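# Place each tool into its matching tray cut-out

## Task

Set every tool down inside the tray recess shaped for it, so each tool ends up in its own recess and stays there once the robot lets go.

## Robot and tools

Robot and frame. There are two six-joint arms, left_arm and right_arm, each with a parallel two-finger gripper. Positions are in metres in the scene frame. Its origin is on the table top, midway between the nominal bases. +x points out over the table, +z points up, and left_arm sits on the +y side; the arm names do not match the sides of the images. Calibrated bases: left_arm at (-0.062, +0.336, +0.034), right_arm at (-0.001, -0.366, +0.034). Each gripper has its own axes. Its fingers point along its +z and close along its y. A block about 10 cm long sticks out toward its +x. end_effector_position is the point between the closed pads. The fingertips reach about 19 mm past that point when closed and about 6 mm when fully open. Reported poses can be off by a few centimetres.

Rows. Both motion tools use a row of 18 numbers covering both arms, even if only one arm moves: left dx, dy, dz, rx, ry, rz, position, force_limit, speed, then the same nine for the right arm. The six pose numbers are an offset, not a pose. They count from that arm's Hand target at the start of the call or action, along the Hand target's own axes. 1.0 means 0.6 m or 180 degrees, and rx, ry, rz form one rotation vector. All six at 0 asks again for the current Hand target. The three gripper numbers are absolute commands in [-1, 1]. For position, +1 is fully open (85 mm), about -0.8 brings the pads together, and -1 closes until the fingers are blocked. force_limit sets how hard the fingers may squeeze. speed sets finger speed: about 20 mm/s at -1, 85 at 0 and 150 at +1. Both start at +1. To leave a gripper unchanged, repeat the three numbers it was last sent, because a 0 is itself a command.

execute_actions. actions is a list of actions. Each action is a list of up to 15 rows, one row per 1/30 s step, and each row is counted from the pose at that action's start, not from the row before. A short action holds its last row until the 15 steps are done. cameras lists camera names, ["all"] or []. An empty actions list returns all cameras and the state.

move. target is one row or a list of up to 15 rows, all offset from the same starting Hand targets. The grippers follow straight paths that end together, within a 10 s cap. speed is in m/s, from 0.002 to 3.6 (default 0.25); turning is capped at twice that value in rad/s. It can be one number or one per target. blend, in m, rounds corners in a list; the default 0 stops at each target. stop_force, in N from 3 to 120, ends an arm's path once its wrist sensor feels that much push. Use it slowly when touching down, leave it out when lifting off a contact, and do not rely on it while the gripper turns. zero (default true) re-zeroes the sensor before the move. blocking=false returns early and cannot be combined with stop_force. The extra move: line reports how it ended (done, off_target, moving, held, fault) and which limits acted (paced, held).

Other tools. wait: seconds from 0 to 10, while the arms hold their last command. stop: brakes a running move; the fingers keep moving. zoom_image: camera (cam_high, cam_low, cam_left_wrist, cam_right_wrist) and region [x0, y0, x1, y1] in image pixels, at most 504 by 504, on that camera's newest image. zero_wrist_force: arm, either left_arm or right_arm. finished_scene: scene is the number of the current scene; it cannot be undone, so call it only when every tool sits in its recess. All images are 896x504.

Reading results. Results give each gripper's end_effector_position, end_effector_quat_wxyz, velocities, and the Hand target that the next offsets count from. A gripper may rest short of its Hand target; resend the missing distance as an offset. object_status: 0 moving, 1 blocked while opening, 2 blocked while closing (a firm grip), 3 at the commanded opening or pads together. Any new position number resets it to 0. position_measured is in counts: 3 fully open, 78 about 60 mm, 130 about 40 mm, 180 about 20 mm, 230 pads together. Wrist force and Wrist torque are along the gripper's own axes, plus a line giving the peak since the last report. Joint torques include the arm's own weight. Motor temperatures are also listed.

Gripping. Send position -1 and keep sending it, then check that object_status reads 2. A firm grip needs a fast close from at least 1 cm wider than the object. For a softer grip, open first and then close again. New force_limit or speed values only take effect together with a changed position number.

Things to avoid. An outside force of about 150 N on an arm, or a joint torque at its load limit (130 N m for the big joints, 24.3 N m for the wrist joints), stops that arm for 10 s. A stiff arm commanded slightly past a firm surface can trigger this. Approach surfaces slowly, ideally with stop_force. Each control step turns the gripper at most 32 degrees toward the command. Keep paths away from an arm's own base. The arms must not press on each other or grip each other's fingers. Motors heat when holding loads or stretched out; 85 °C brakes the arm for 30 s or more. Do not drop parts, release them while moving, slam them, or squeeze hard on a part that is still resting on something. Nothing may fall or be left off the table. Loose objects may be nudged now and then, so check before finishing.

Each tool is called by a JSON object that holds its "op" and its "data".

## Session

{"op": "execute_actions", "data": {"actions": []}}

Scene clock: 0.00 s.
left_arm: end_effector_position=(+0.5184, +0.1242, +0.1261) position_measured=3 object_status=3 end_effector_quat_wxyz=(+0.104, +0.882, -0.450, +0.096) | right_arm: end_effector_position=(+0.7581, -0.1813, +0.2169) position_measured=3 object_status=3 end_effector_quat_wxyz=(-0.169, +0.661, +0.629, +0.372)
Joint positions: left_arm=[-0.486 -1.199 1.853 -2.422 -1.776 -2.699] | right_arm=[3.336 -2.21 -1.472 -0.474 2.241 2.022]
Joint velocities: within noise
Joint torques (N m): no reading
Motor temperatures (°C): left_arm=[40 27 32 39 42 36] | right_arm=[29 27 30 41 37 36]
Wrist force (N): no reading
Wrist torque (N m): no reading
Wrist force, peak (N): no reading
Hand target: left_arm +0.5184, +0.1242, +0.1261; +0.104, +0.882, -0.450, +0.096 | right_arm +0.7581, -0.1813, +0.2169; -0.169, +0.661, +0.629, +0.372
Tool commands: left_gripper/position=+1.0 left_gripper/force_limit=+1.0 left_gripper/speed=+1.0 right_gripper/position=+1.0 right_gripper/force_limit=+1.0 right_gripper/speed=+1.0

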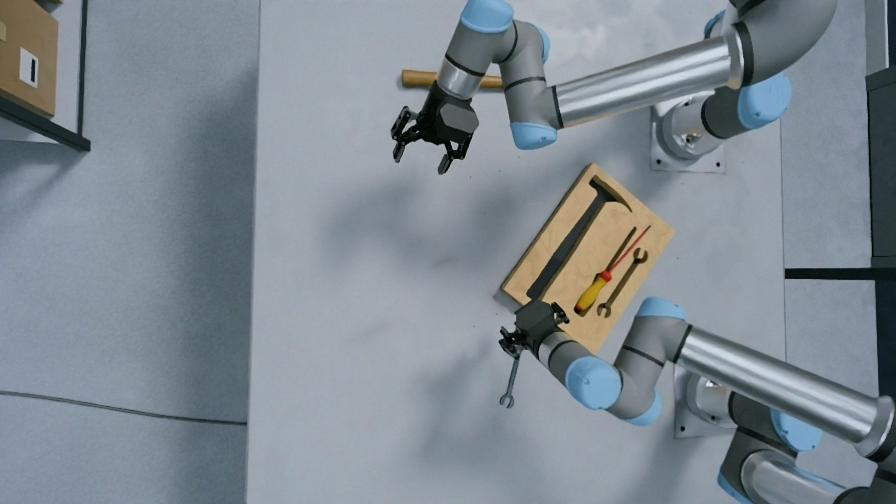

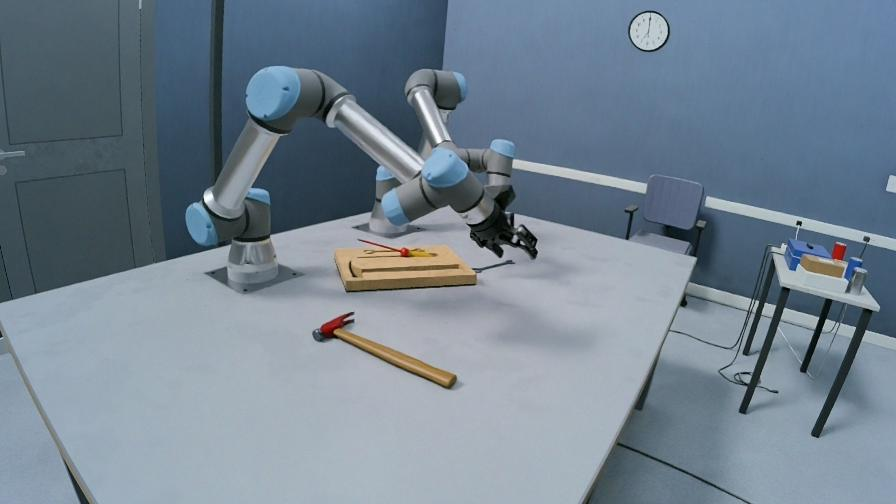

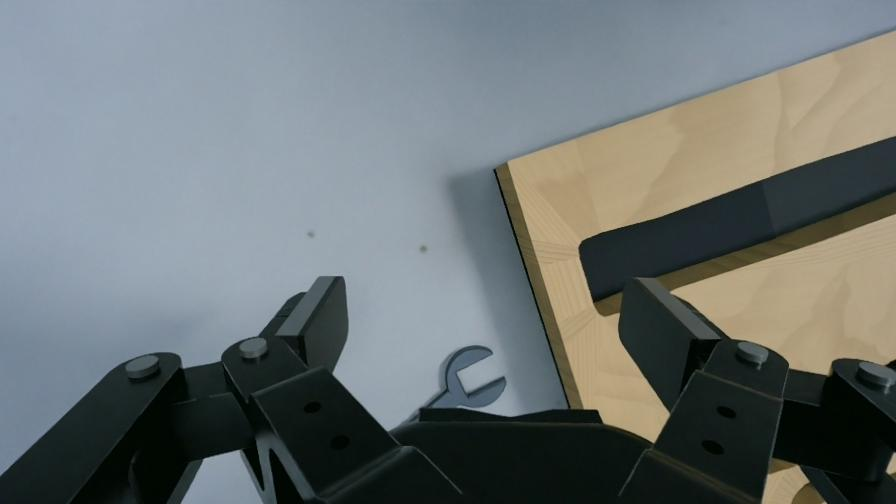

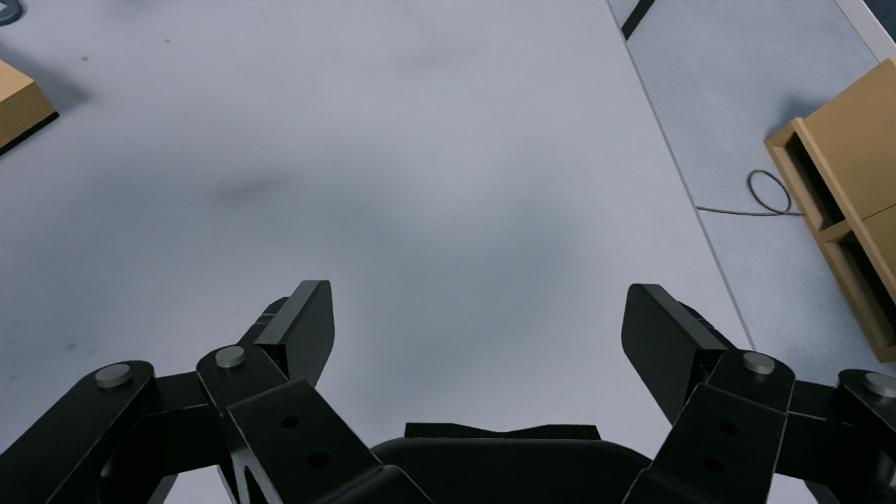

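{"op": "zoom_image", "data": {"camera": "cam_high", "region": [480, 150, 700, 370]}}

{"op": "zoom_image", "data": {"camera": "cam_low", "region": [300, 220, 530, 400]}}

{"op": "zoom_image", "data": {"camera": "cam_high", "region": [380, 20, 560, 200]}}

Scaled by 2.291 from the camera's 896x504 image, which has a finer 1280x720 frame.

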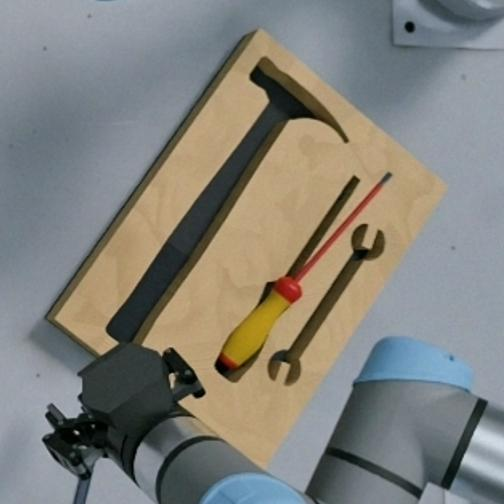

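Scaled by 2.191 from the camera's 896x504 image, which has a finer 1280x720 frame.

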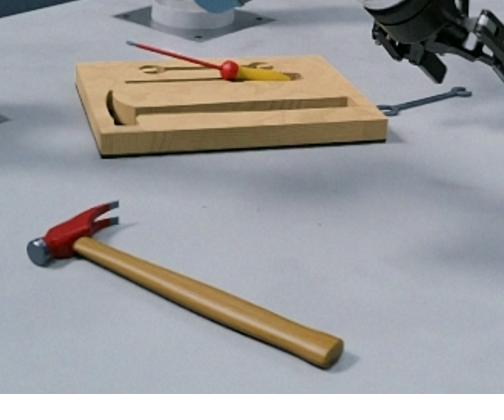

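Scaled by 2.800 from the camera's 896x504 image, which has a finer 1280x720 frame.

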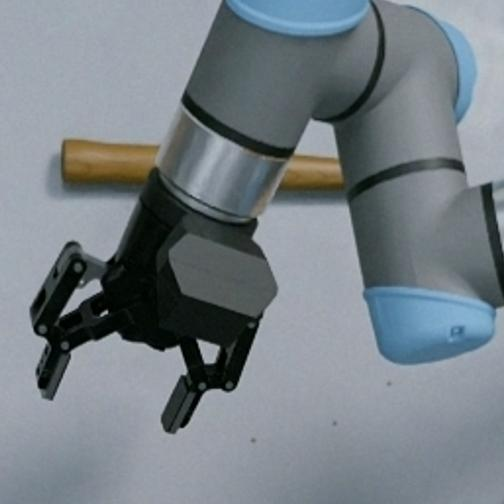

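{"op": "move", "data": {"target": [0.1023,0.2752,-0.4203,0.0313,-0.0847,0,1,1,1,-0.008,-0.3618,-0.5985,0.0941,-0.2509,-0.0148,1,1,1], "cameras": ["all"]}}

Scene clock: 38.27 s.
left_arm: end_effector_position=(+0.4003, +0.0500, +0.4002) position_measured=3 object_status=3 end_effector_quat_wxyz=(+0.000, +0.891, -0.455, +0.000) | right_arm: end_effector_position=(+0.4502, -0.4004, +0.3992) position_measured=3 object_status=3 end_effector_quat_wxyz=(+0.000, +0.707, +0.707, +0.001)
Joint positions: left_arm=[-0.806 -1.484 1.388 -1.475 -1.57 -2.999] | right_arm=[3.353 -1.436 -1.607 -1.669 1.571 1.792]
Joint torques (N m): left_arm=[-12.06 -25.41 -32.63 -0.68 2.72 -3.01] | right_arm=[12.3 25.76 31.98 0.42 -2.12 2.25]
Wrist force (N): left_arm=[-0.4 -0.5 0.2] | right_arm=[0.4 1.1 0.4]
Wrist torque (N m): left_arm=[-0.04 -0.07 0.08] | right_arm=[0.04 -0.22 0.32]
Wrist force, peak (N): left_arm=[-0.4 -1.1 0.9] | right_arm=[-0.1 0.6 1.4]
Hand target: left_arm +0.4003, +0.0499, +0.4002; +0.000, +0.891, -0.455, +0.000 | right_arm +0.4501, -0.4005, +0.3992; +0.000, +0.707, +0.707, +0.000
Off the commanded pose: left_arm 0.000 m, 0 deg | right_arm 0.000 m, 0 deg.
move: done

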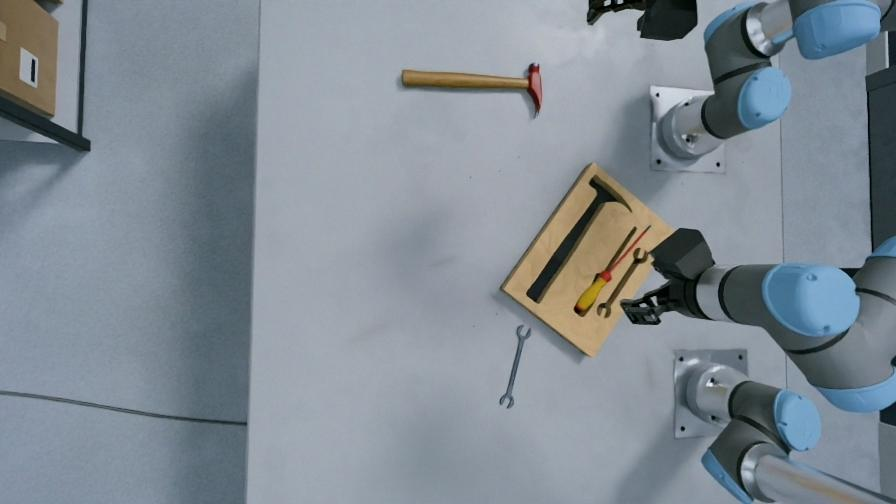

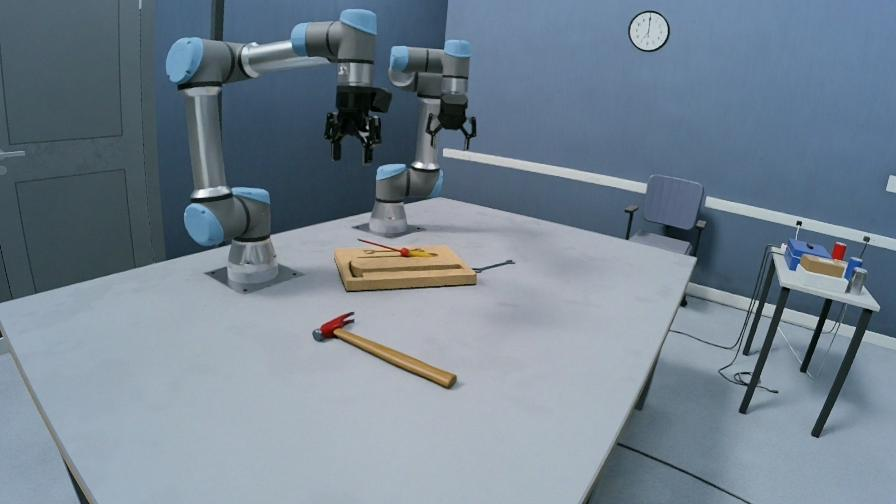

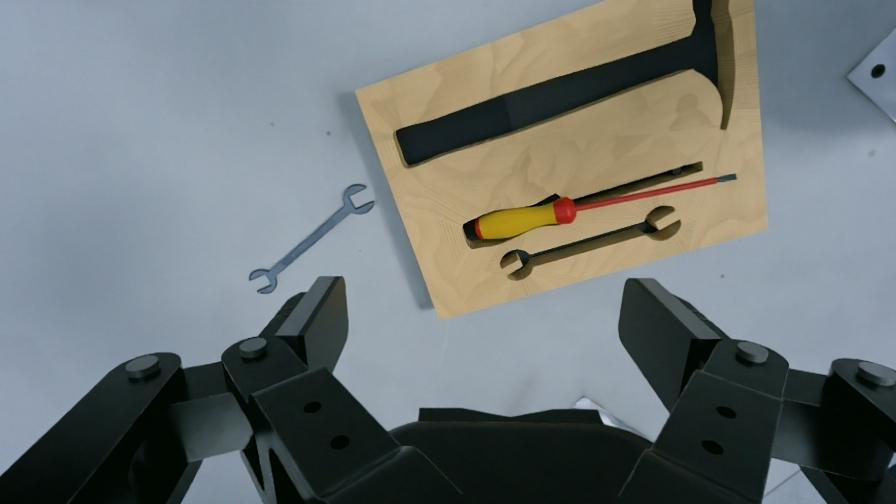

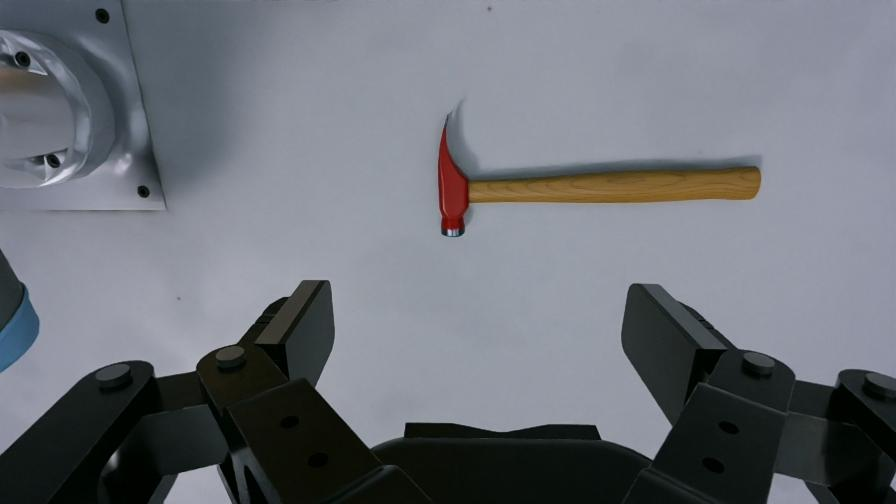

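{"op": "zoom_image", "data": {"camera": "cam_left_wrist", "region": [220, 250, 480, 440]}}

{"op": "zoom_image", "data": {"camera": "cam_left_wrist", "region": [440, 130, 780, 330]}}

Scaled by 1.938 from the camera's 896x504 image, which has a finer 1280x720 frame.

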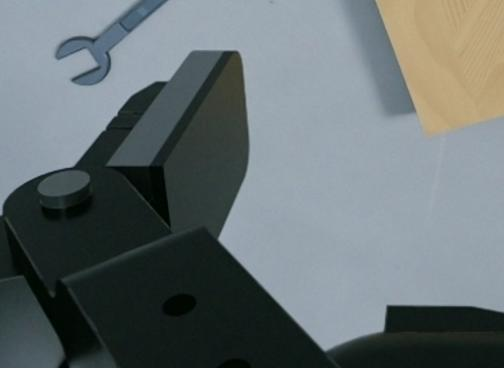

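Scaled by 1.482 from the camera's 896x504 image, which has a finer 1280x720 frame.

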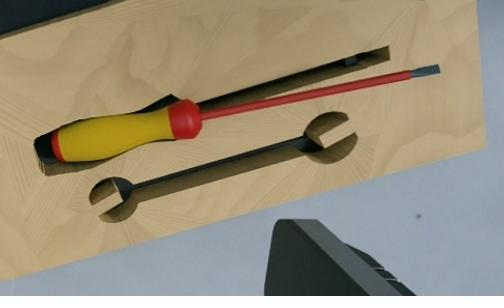

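{"op": "move", "data": {"target": [0,0,0.25,0,0,0,1,1,1,0,0,0.25,0,0,0,1,1,1], "cameras": ["cam_left_wrist","cam_right_wrist"]}}

Scene clock: 74.73 s.
left_arm: end_effector_position=(+0.4004, +0.0500, +0.2503) position_measured=3 object_status=3 end_effector_quat_wxyz=(+0.000, +0.891, -0.455, +0.000) | right_arm: end_effector_position=(+0.4503, -0.4004, +0.2493) position_measured=3 object_status=3 end_effector_quat_wxyz=(+0.000, +0.707, +0.707, +0.000)
Joint positions: left_arm=[-0.806 -1.45 1.736 -1.857 -1.57 -2.999] | right_arm=[3.353 -1.47 -1.963 -1.278 1.571 1.792]
Joint torques (N m): left_arm=[10.18 -24.54 -14.27 -6.05 2.8 2.79] | right_arm=[-12.86 10.51 15.19 5.25 -2.05 -2.11]
Wrist force (N): left_arm=[-0.4 -0.2 0.1] | right_arm=[0.2 1.3 0.4]
Wrist torque (N m): left_arm=[0.01 -0.08 0.07] | right_arm=[0.09 -0.18 0.35]
Wrist force, peak (N): left_arm=[-0.7 -0.3 2.0] | right_arm=[0.5 0.7 2.0]
Hand target: left_arm +0.4004, +0.0500, +0.2502; +0.000, +0.891, -0.455, +0.000 | right_arm +0.4503, -0.4004, +0.2492; +0.000, +0.707, +0.707, +0.000
Off the commanded pose: left_arm 0.000 m, 0 deg | right_arm 0.000 m, 0 deg.
move: done
Images, in order (width x height): cam_left_wrist 896x504, cam_right_wrist 896x504.

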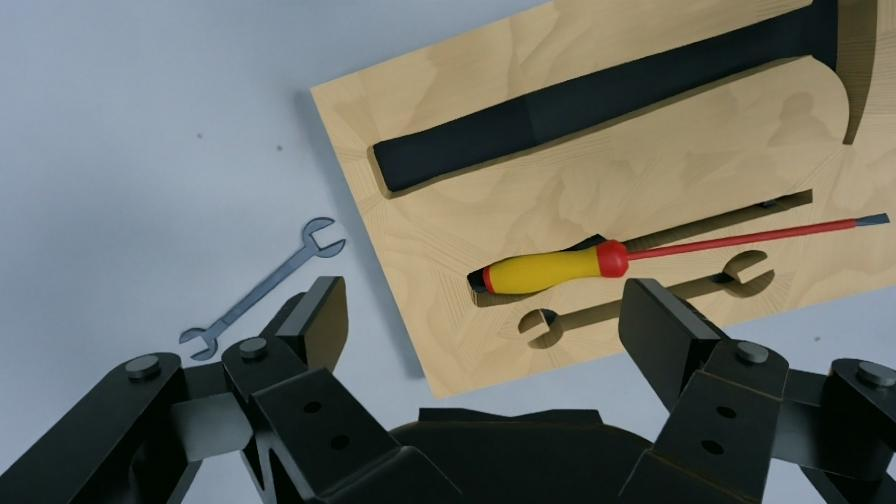

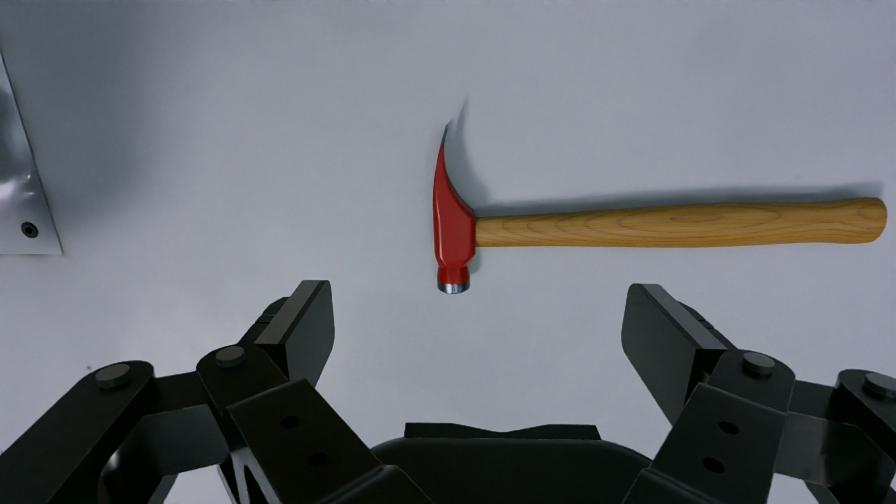

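{"op": "move", "data": {"target": [0,0,-0.25,0,0,-0.3333,1,1,1,0,0,-0.25,0,0,0.3333,1,1,1], "speed": 0.4, "cameras": ["cam_left_wrist","cam_right_wrist"]}}

Scene clock: 106.93 s.
left_arm: end_effector_position=(+0.4003, +0.0499, +0.4002) position_measured=3 object_status=3 end_effector_quat_wxyz=(+0.000, +0.999, +0.051, +0.000) | right_arm: end_effector_position=(+0.4501, -0.4005, +0.3992) position_measured=3 object_status=3 end_effector_quat_wxyz=(+0.000, +0.966, +0.259, +0.001)
Joint positions: left_arm=[-0.806 -1.484 1.387 -1.474 -1.57 -4.046] | right_arm=[3.353 -1.435 -1.607 -1.669 1.571 2.839]
Joint torques (N m): left_arm=[-11.72 -23.52 -33.38 -0.28 2.9 -2.52] | right_arm=[12.7 10.6 32.13 0.4 -2.16 2.52]
Wrist force (N): left_arm=[-0.3 -0.4 0.1] | right_arm=[0.3 1.0 0.5]
Wrist torque (N m): left_arm=[-0.03 -0.09 0.08] | right_arm=[0.03 -0.22 0.32]
Wrist force, peak (N): left_arm=[-0.5 -0.7 -0.5] | right_arm=[0.2 1.4 0.6]
Hand target: left_arm +0.4003, +0.0499, +0.4002; +0.000, +0.999, +0.051, +0.000 | right_arm +0.4501, -0.4005, +0.3992; +0.000, +0.966, +0.259, +0.001
Off the commanded pose: left_arm 0.000 m, 0 deg | right_arm 0.000 m, 0 deg.
move: done
Images, in order (width x height): cam_left_wrist 896x504, cam_right_wrist 896x504.

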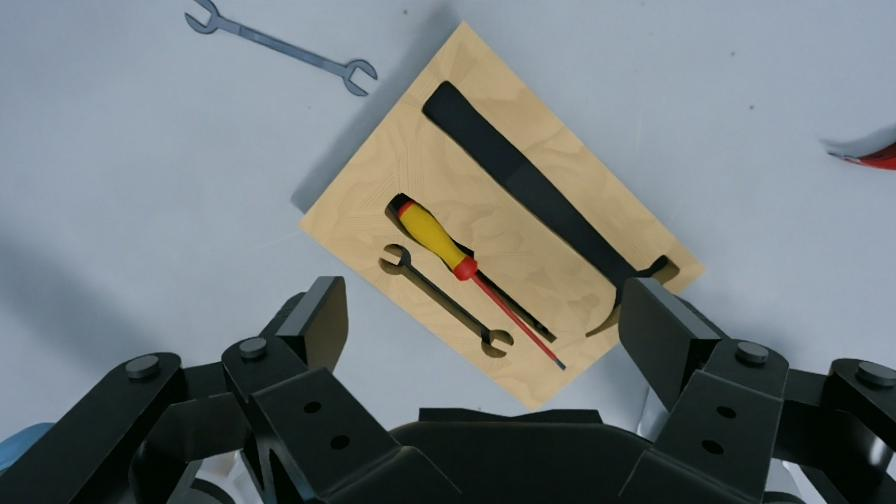

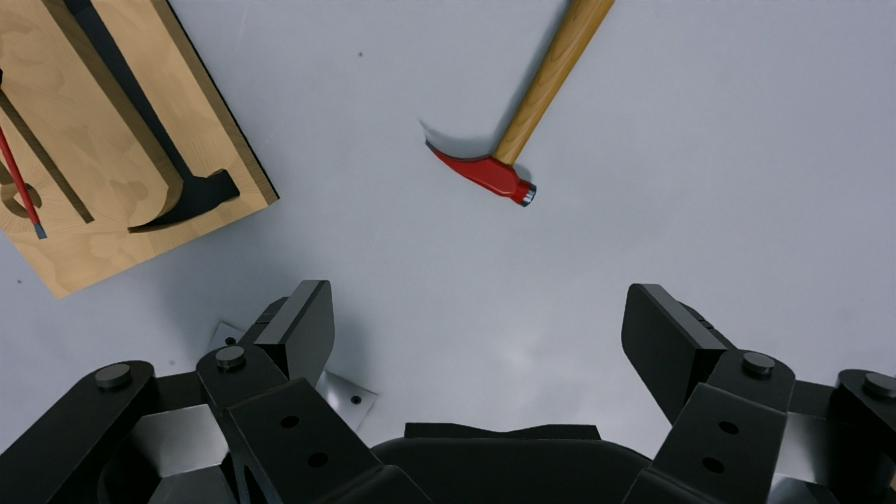

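{"op": "move", "data": {"target": [0.1455,-0.2315,0.3333,0,0,0.613,1,1,1,0.0822,0.1244,0.25,0,0,0.1667,1,1,1], "speed": 0.35, "cameras": ["cam_left_wrist","cam_right_wrist"]}}

{"op": "zoom_image", "data": {"camera": "cam_left_wrist", "region": [250, 20, 650, 260]}}

Scene clock: 185.70 s.
left_arm: end_effector_position=(+0.4730, +0.1971, +0.2004) position_measured=3 object_status=3 end_effector_quat_wxyz=(+0.000, -0.613, +0.790, +0.000) | right_arm: end_effector_position=(+0.5303, -0.4404, +0.2493) position_measured=3 object_status=3 end_effector_quat_wxyz=(+0.000, +1.000, +0.000, +0.000)
Joint positions: left_arm=[-0.502 -1.388 1.799 -1.982 -1.57 -1.816] | right_arm=[3.242 -1.676 -1.757 -1.279 1.571 3.252]
Joint torques (N m): left_arm=[10.27 -25.67 -13.8 -6.16 -2.93 3.13] | right_arm=[-12.48 20.49 16.29 5.75 -1.89 2.28]
Wrist force (N): left_arm=[-0.5 0.0 0.1] | right_arm=[0.0 1.0 0.9]
Wrist torque (N m): left_arm=[0.02 -0.06 -0.06] | right_arm=[0.03 -0.15 0.32]
Wrist force, peak (N): left_arm=[-1.1 -0.5 0.5] | right_arm=[0.1 1.4 0.8]
Hand target: left_arm +0.4730, +0.1972, +0.2004; +0.000, -0.613, +0.790, +0.000 | right_arm +0.5303, -0.4404, +0.2493; +0.000, +1.000, +0.000, +0.000
Off the commanded pose: left_arm 0.000 m, 0 deg | right_arm 0.000 m, 0 deg.
move: done
Images, in order (width x height): cam_left_wrist 896x504, cam_right_wrist 896x504.

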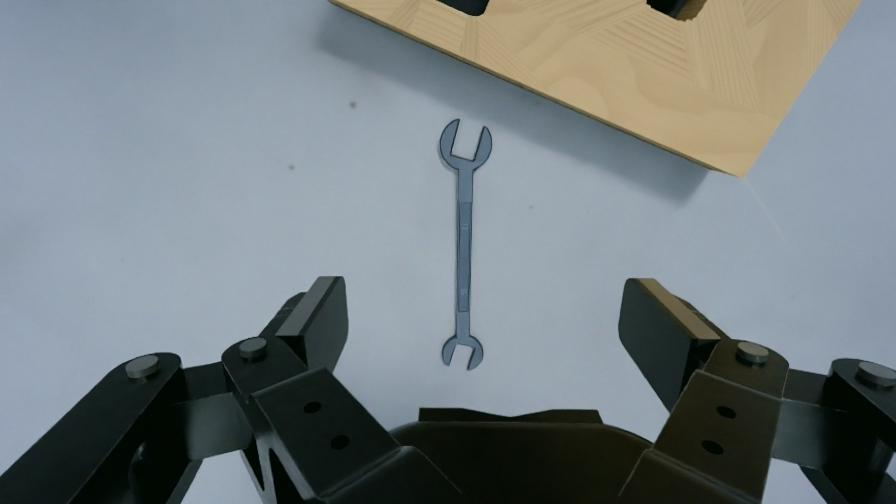

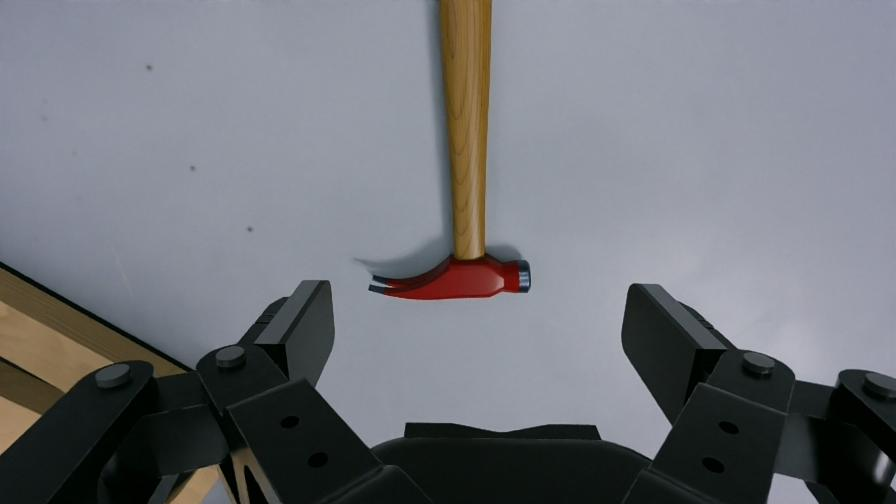

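Scaled by 1.260 from the camera's 896x504 image, which has a finer 1280x720 frame.

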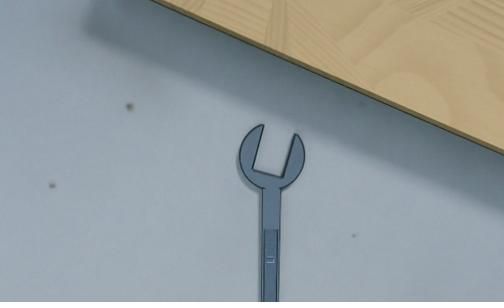

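{"op": "move", "data": {"target": [0.4367,0.3807,-0.0833,0,0,0.125,1,1,1,-0.0505,0.0098,0.249,0,0,-0.0092,1,1,1], "speed": 0.3, "cameras": ["cam_left_wrist","cam_right_wrist"]}}

{"op": "zoom_image", "data": {"camera": "cam_left_wrist", "region": [340, 90, 640, 280]}}

{"op": "zoom_image", "data": {"camera": "cam_left_wrist", "region": [400, 220, 640, 420]}}

Scene clock: 223.57 s.
left_arm: end_effector_position=(+0.1865, +0.0005, +0.2501) position_measured=3 object_status=3 end_effector_quat_wxyz=(+0.000, -0.447, +0.895, +0.000) | right_arm: end_effector_position=(+0.5002, -0.4462, +0.0999) position_measured=3 object_status=3 end_effector_quat_wxyz=(+0.000, +1.000, +0.015, +0.000)
Joint positions: left_arm=[-1.263 -1.764 2.038 -1.844 -1.57 -2.184] | right_arm=[3.237 -1.788 -2.059 -0.865 1.571 3.218]
Joint torques (N m): left_arm=[-12.06 -21.93 -32.21 -0.27 2.46 -2.77] | right_arm=[-12.14 19.99 11.96 5.95 -1.88 -2.12]
Wrist force (N): left_arm=[-0.3 -0.2 0.0] | right_arm=[-0.3 1.1 0.7]
Wrist torque (N m): left_arm=[0.00 -0.09 0.08] | right_arm=[0.07 -0.10 0.49]
Wrist force, peak (N): left_arm=[-2.3 -1.4 0.3] | right_arm=[-0.3 1.0 1.2]
Hand target: left_arm +0.1864, +0.0004, +0.2501; +0.000, -0.447, +0.895, +0.000 | right_arm +0.5002, -0.4462, +0.0999; +0.000, +1.000, +0.015, +0.000
Off the commanded pose: left_arm 0.000 m, 0 deg | right_arm 0.000 m, 0 deg.
move: done
Images, in order (width x height): cam_left_wrist 896x504, cam_right_wrist 896x504.

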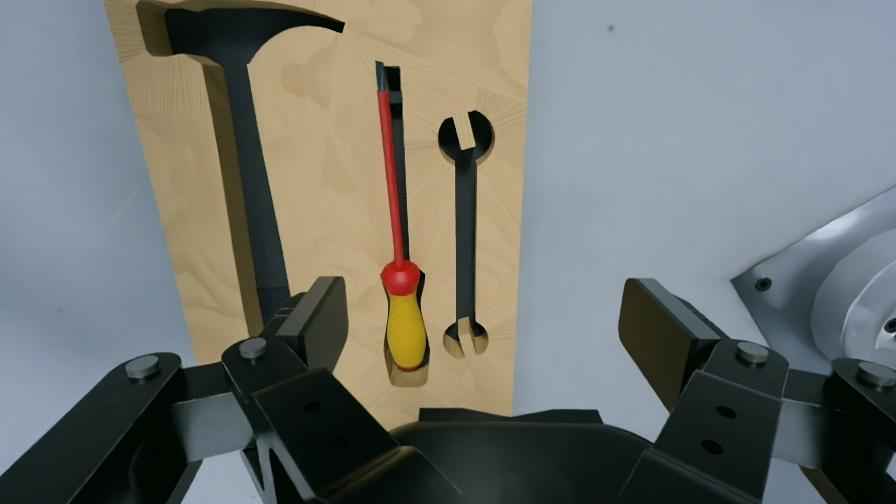

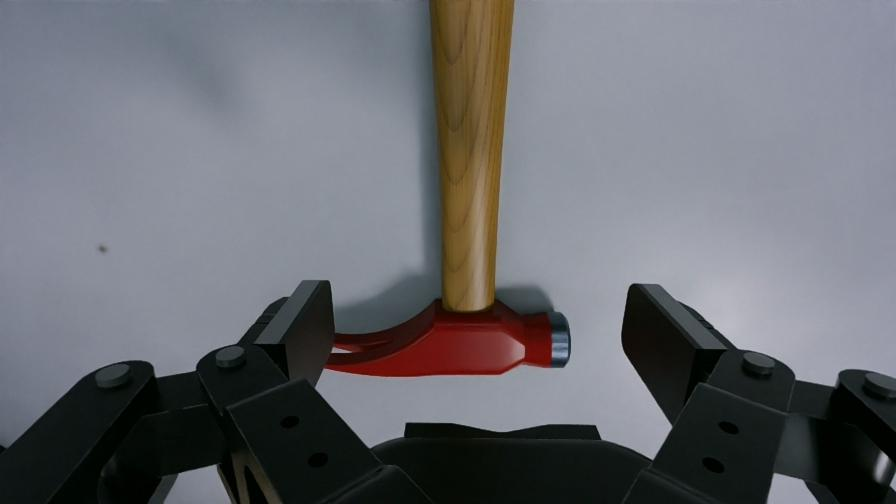

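Scaled by 1.680 from the camera's 896x504 image, which has a finer 1280x720 frame.

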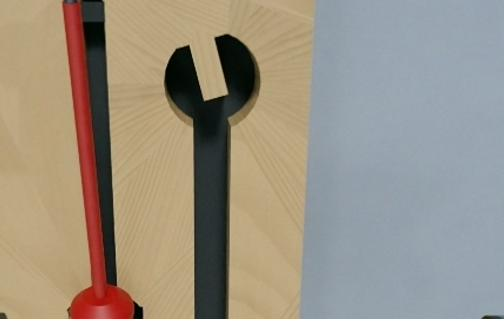

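Scaled by 2.100 from the camera's 896x504 image, which has a finer 1280x720 frame.

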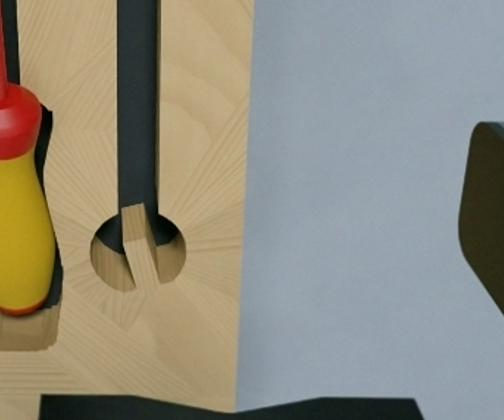

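{"op": "move", "data": {"target": [-0.6382,-0.1482,0.2167,0,0,-0.125,1,1,1,-0.0167,0.002,0.105,0,0,0,1,1,1], "speed": 0.3, "cameras": ["cam_left_wrist","cam_right_wrist"]}}

{"op": "zoom_image", "data": {"camera": "cam_left_wrist", "region": [380, 0, 560, 160]}}

{"op": "zoom_image", "data": {"camera": "cam_left_wrist", "region": [380, 280, 600, 440]}}

Scene clock: 251.80 s.
left_arm: end_effector_position=(+0.4876, +0.2530, +0.1204) position_measured=3 object_status=3 end_effector_quat_wxyz=(+0.000, -0.613, +0.790, +0.000) | right_arm: end_effector_position=(+0.4903, -0.4477, +0.0369) position_measured=3 object_status=3 end_effector_quat_wxyz=(+0.000, +1.000, +0.015, +0.000)
Joint positions: left_arm=[-0.397 -1.286 1.901 -2.187 -1.57 -1.711] | right_arm=[3.237 -1.893 -2.142 -0.677 1.571 3.218]
Joint torques (N m): left_arm=[11.29 -28.58 -29.38 -2.66 -2.99 3.07] | right_arm=[-12.52 22.86 9.19 5.88 -0.37 -2.04]
Wrist force (N): left_arm=[-0.5 -0.3 0.1] | right_arm=[0.3 1.0 0.5]
Wrist torque (N m): left_arm=[-0.01 -0.05 -0.06] | right_arm=[0.04 -0.22 0.49]
Wrist force, peak (N): left_arm=[-2.9 -0.9 0.5] | right_arm=[0.2 1.3 0.8]
Hand target: left_arm +0.4877, +0.2530, +0.1204; +0.000, -0.613, +0.790, +0.000 | right_arm +0.4903, -0.4477, +0.0369; +0.000, +1.000, +0.015, +0.000
Off the commanded pose: left_arm 0.000 m, 0 deg | right_arm 0.000 m, 0 deg.
move: done
Images, in order (width x height): cam_left_wrist 896x504, cam_right_wrist 896x504.

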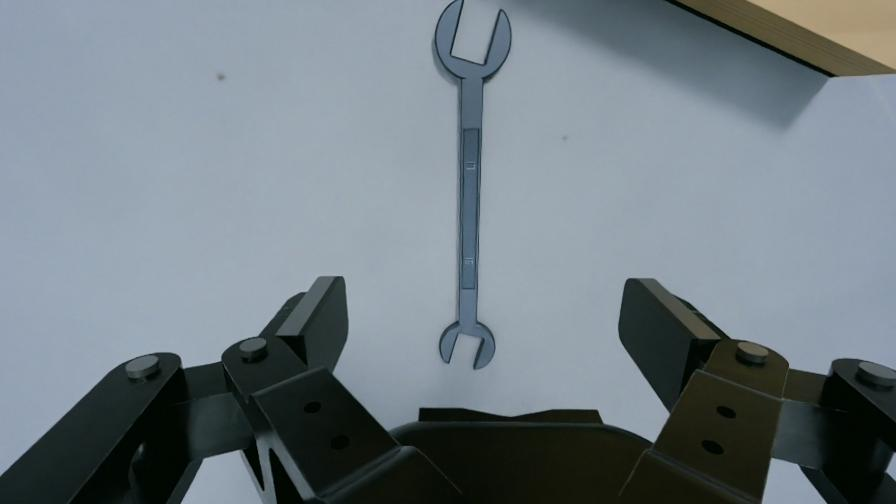

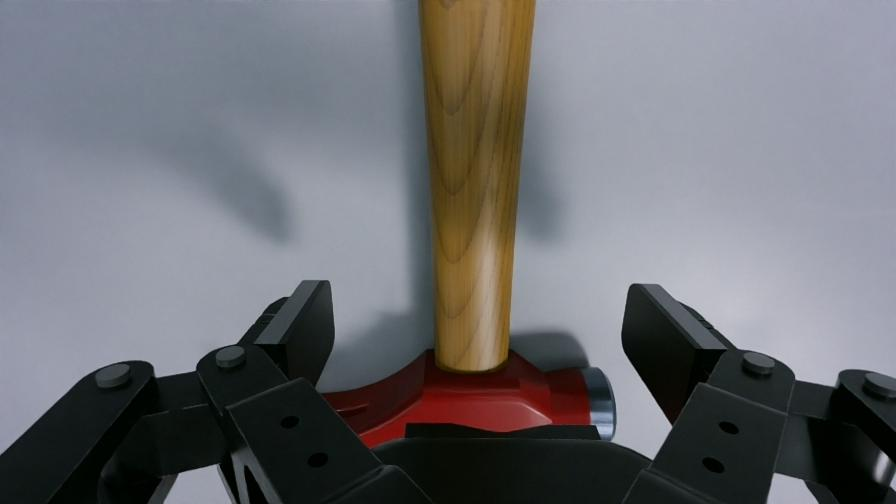

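Scaled by 2.800 from the camera's 896x504 image, which has a finer 1280x720 frame.

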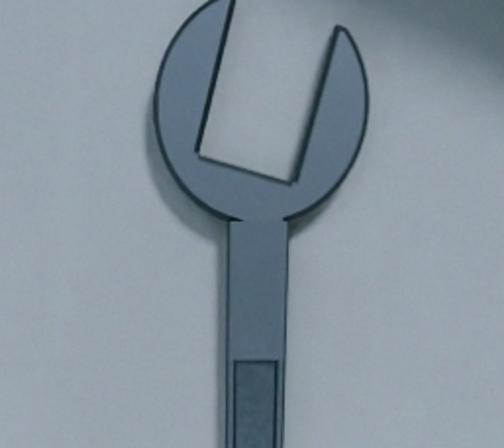

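Scaled by 2.291 from the camera's 896x504 image, which has a finer 1280x720 frame.

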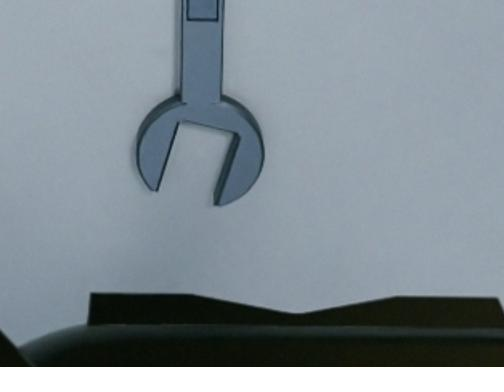

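{"op": "move", "data": {"target": [0,0,0,0,0,0,1,1,1,0,0,0.0233,0,0,0,1,1,1], "speed": 0.03, "stop_force": 10}}

{"op": "move", "data": {"target": [0,0,0,0,0,0,1,1,1,0,0,0,0,0,0,-1,-0.4,-1], "cameras": ["cam_right_wrist"]}}

Scene clock: 289.60 s.
left_arm: end_effector_position=(+0.4877, +0.2530, +0.1204) position_measured=3 object_status=3 end_effector_quat_wxyz=(+0.000, -0.613, +0.790, +0.000) | right_arm: end_effector_position=(+0.4903, -0.4477, +0.0229) position_measured=3 object_status=3 end_effector_quat_wxyz=(+0.000, +1.000, +0.015, +0.000)
Joint positions: left_arm=[-0.396 -1.285 1.901 -2.187 -1.57 -1.71] | right_arm=[3.237 -1.924 -2.151 -0.637 1.571 3.218]
Joint torques (N m): left_arm=[10.06 -28.26 -29.44 -0.33 -2.87 3.04] | right_arm=[-6.91 23.3 8.63 5.79 -0.03 -0.69]
Wrist force (N): left_arm=[-0.5 -0.3 0.0] | right_arm=[0.2 1.0 0.7]
Wrist torque (N m): left_arm=[-0.01 -0.05 -0.05] | right_arm=[0.03 -0.19 0.48]
Wrist force, peak (N): left_arm=[-0.8 -0.2 0.1] | right_arm=[0.4 1.2 0.5]
Hand target: left_arm +0.4877, +0.2530, +0.1204; +0.000, -0.613, +0.790, +0.000 | right_arm +0.4903, -0.4477, +0.0229; +0.000, +1.000, +0.015, +0.000
Off the commanded pose: left_arm 0.000 m, 0 deg | right_arm 0.000 m, 0 deg.
move: done

Scene clock: 293.00 s.
left_arm: end_effector_position=(+0.4877, +0.2530, +0.1204) position_measured=3 object_status=3 end_effector_quat_wxyz=(+0.000, -0.613, +0.790, +0.000) | right_arm: end_effector_position=(+0.4903, -0.4477, +0.0229) position_measured=168 object_status=0 end_effector_quat_wxyz=(+0.000, +1.000, +0.015, +0.001)
Joint positions: left_arm=[-0.396 -1.285 1.901 -2.187 -1.57 -1.71] | right_arm=[3.237 -1.924 -2.151 -0.637 1.571 3.218]
Joint torques (N m): left_arm=[10.12 -28.51 -28.89 -0.33 -2.98 3.04] | right_arm=[0.51 23.22 8.9 4.69 0.22 1.5]
Wrist force (N): left_arm=[-0.6 -0.4 0.1] | right_arm=[-4.3 0.1 -13.7]
Wrist torque (N m): left_arm=[-0.03 -0.03 -0.06] | right_arm=[0.04 -0.10 0.46]
Wrist force, peak (N): left_arm=[-0.7 -0.5 -0.1] | right_arm=[-4.4 0.4 -14.1]
Hand target: left_arm +0.4877, +0.2530, +0.1204; +0.000, -0.613, +0.790, +0.000 | right_arm +0.4903, -0.4477, +0.0229; +0.000, +1.000, +0.015, +0.000
Off the commanded pose: left_arm 0.000 m, 0 deg | right_arm 0.000 m, 0 deg.
move: done
Images, in order (width x height): cam_right_wrist 896x504.

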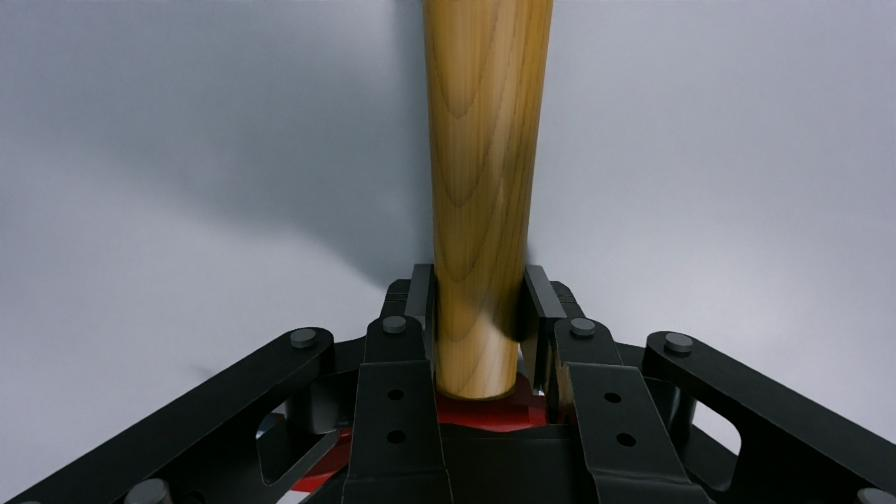

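{"op": "move", "data": {"target": [0,0,0,0,0,0,1,1,1,0,0,-0.002,0,0,0,-1,-0.4,-1], "speed": 0.02}}

Scene clock: 297.73 s.
left_arm: end_effector_position=(+0.4877, +0.2530, +0.1204) position_measured=3 object_status=3 end_effector_quat_wxyz=(+0.000, -0.613, +0.790, +0.000) | right_arm: end_effector_position=(+0.4903, -0.4477, +0.0240) position_measured=168 object_status=2 end_effector_quat_wxyz=(+0.000, +1.000, +0.015, +0.000)
Joint positions: left_arm=[-0.396 -1.285 1.901 -2.187 -1.57 -1.71] | right_arm=[3.237 -1.921 -2.15 -0.64 1.571 3.218]
Joint torques (N m): left_arm=[10.67 -29.17 -28.31 -0.23 -2.86 2.98] | right_arm=[6.11 39.33 25.46 0.75 0.46 1.97]
Wrist force (N): left_arm=[-0.5 -0.3 0.1] | right_arm=[0.3 0.8 6.2]
Wrist torque (N m): left_arm=[-0.01 -0.05 -0.06] | right_arm=[0.00 -0.12 0.48]
Wrist force, peak (N): left_arm=[-0.7 -0.5 -0.1] | right_arm=[-4.5 0.5 -14.2]
Hand target: left_arm +0.4877, +0.2530, +0.1204; +0.000, -0.613, +0.790, +0.000 | right_arm +0.4903, -0.4477, +0.0241; +0.000, +1.000, +0.015, +0.000
Off the commanded pose: left_arm 0.000 m, 0 deg | right_arm 0.000 m, 0 deg.
move: done

{"op": "move", "data": {"target": [[0,0,0,0,0,0,1,1,1,0,0,0,0,0,0,-0.1,-0.4,-1],[0,0,0,0,0,0,1,1,1,0,0,-0.0158,0,0,0,-0.1,-0.4,-1],[0,0,0,0,0,0,1,1,1,0,0,-0.0158,0,0,0,-1,-0.2,-1]], "speed": 0.03, "cameras": ["cam_right_wrist"]}}

{"op": "wait", "data": {"seconds": 1}}

{"op": "move", "data": {"target": [0,0,0,0,0,0,1,1,1,0,0,-0.0333,0,0,0,-1,-0.2,-1], "speed": 0.05, "cameras": ["cam_right_wrist","cam_low"]}}

Scene clock: 306.93 s.
left_arm: end_effector_position=(+0.4877, +0.2530, +0.1204) position_measured=3 object_status=3 end_effector_quat_wxyz=(+0.000, -0.613, +0.790, +0.000) | right_arm: end_effector_position=(+0.4903, -0.4477, +0.0336) position_measured=169 object_status=0 end_effector_quat_wxyz=(+0.000, +1.000, +0.015, +0.001)
Joint positions: left_arm=[-0.396 -1.285 1.901 -2.187 -1.57 -1.71] | right_arm=[3.237 -1.9 -2.144 -0.668 1.571 3.218]
Joint torques (N m): left_arm=[10.18 -27.53 -27.38 -0.37 -3.04 3.03] | right_arm=[2.39 31.79 22.08 0.39 0.83 0.64]
Wrist force (N): left_arm=[-0.4 -0.2 -0.1] | right_arm=[-4.0 4.1 -9.1]
Wrist torque (N m): left_arm=[0.00 -0.06 -0.05] | right_arm=[-0.03 -0.16 0.47]
Wrist force, peak (N): left_arm=[-0.6 -0.5 -0.1] | right_arm=[-4.1 4.1 -9.1]
Hand target: left_arm +0.4877, +0.2530, +0.1204; +0.000, -0.613, +0.790, +0.000 | right_arm +0.4903, -0.4477, +0.0336; +0.000, +1.000, +0.015, +0.000
Off the commanded pose: left_arm 0.000 m, 0 deg | right_arm 0.000 m, 0 deg.
move: done
Images, in order (width x height): cam_right_wrist 896x504.

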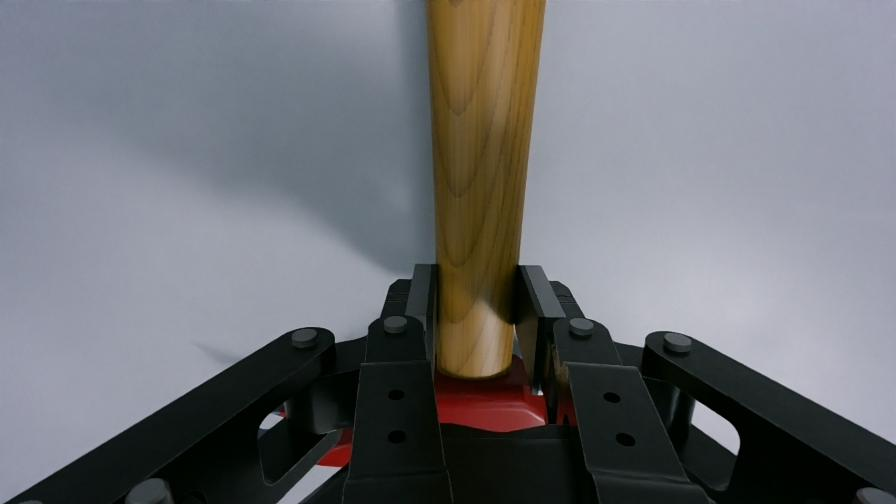

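Scene clock: 307.93 s.
left_arm: end_effector_position=(+0.4877, +0.2530, +0.1204) position_measured=3 object_status=3 end_effector_quat_wxyz=(+0.000, -0.613, +0.790, +0.000) | right_arm: end_effector_position=(+0.4903, -0.4477, +0.0336) position_measured=169 object_status=2 end_effector_quat_wxyz=(+0.000, +1.000, +0.015, +0.001)
Joint positions: left_arm=[-0.396 -1.285 1.901 -2.187 -1.57 -1.71] | right_arm=[3.237 -1.9 -2.144 -0.668 1.571 3.218]
Joint torques (N m): left_arm=[9.65 -27.89 -28.51 -0.36 -2.56 2.99] | right_arm=[0.82 23.25 18.7 1.05 0.78 0.21]
Wrist force (N): left_arm=[-0.7 -0.2 0.1] | right_arm=[-4.0 4.2 -9.0]
Wrist torque (N m): left_arm=[0.00 -0.02 -0.06] | right_arm=[-0.01 -0.16 0.46]
Wrist force, peak (N): left_arm=[-0.6 -0.4 0.3] | right_arm=[-4.1 4.1 -9.2]
Hand target: left_arm +0.4877, +0.2530, +0.1204; +0.000, -0.613, +0.790, +0.000 | right_arm +0.4903, -0.4477, +0.0336; +0.000, +1.000, +0.015, +0.000
Tool commands: left_gripper/position=+1.0 left_gripper/force_limit=+1.0 left_gripper/speed=+1.0 right_gripper/position=-1.0 right_gripper/force_limit=-0.2 right_gripper/speed=-1.0
Off the commanded pose: left_arm 0.000 m, 0 deg | right_arm 0.000 m, 0 deg.
wait: 1.00 s; at rest by 0.17 s

Scene clock: 308.90 s.
left_arm: end_effector_position=(+0.4877, +0.2530, +0.1204) position_measured=3 object_status=3 end_effector_quat_wxyz=(+0.000, -0.613, +0.790, +0.000) | right_arm: end_effector_position=(+0.4903, -0.4477, +0.0534) position_measured=169 object_status=2 end_effector_quat_wxyz=(+0.000, +1.000, +0.015, +0.001)
Joint positions: left_arm=[-0.396 -1.285 1.901 -2.187 -1.57 -1.71] | right_arm=[3.237 -1.857 -2.129 -0.725 1.571 3.218]
Joint torques (N m): left_arm=[8.96 -29.96 -29.27 -0.23 -2.56 2.9] | right_arm=[-7.16 38.38 27.36 0.97 0.68 -2.03]
Wrist force (N): left_arm=[-0.7 -0.3 0.0] | right_arm=[-0.6 1.1 4.8]
Wrist torque (N m): left_arm=[-0.01 -0.02 -0.06] | right_arm=[0.04 -0.15 0.49]
Wrist force, peak (N): left_arm=[-0.9 -0.3 0.0] | right_arm=[-4.3 4.2 -9.2]
Hand target: left_arm +0.4877, +0.2530, +0.1204; +0.000, -0.613, +0.790, +0.000 | right_arm +0.4903, -0.4477, +0.0535; +0.000, +1.000, +0.015, +0.000
Off the commanded pose: left_arm 0.000 m, 0 deg | right_arm 0.000 m, 0 deg.
move: done
Images, in order (width x height): cam_low 896x504, cam_right_wrist 896x504.

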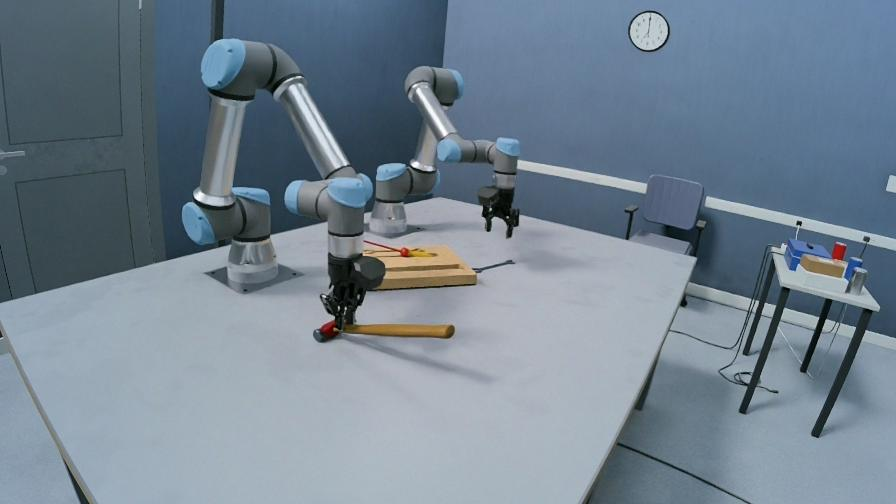

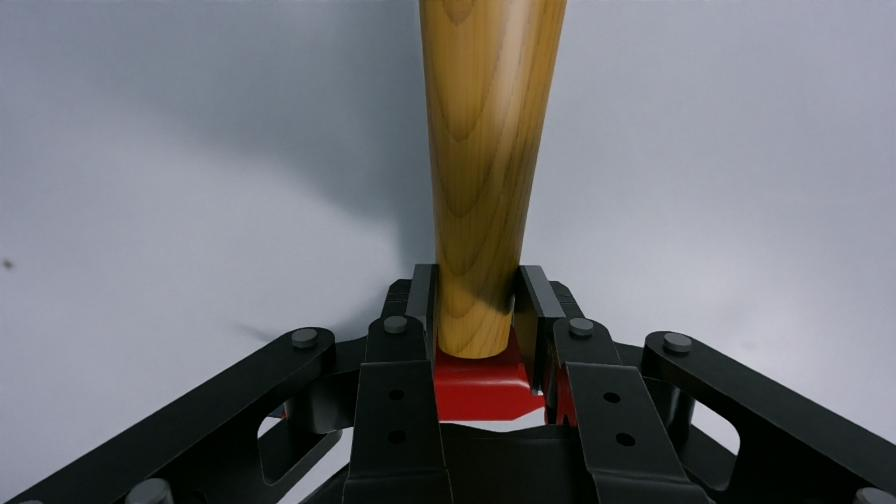

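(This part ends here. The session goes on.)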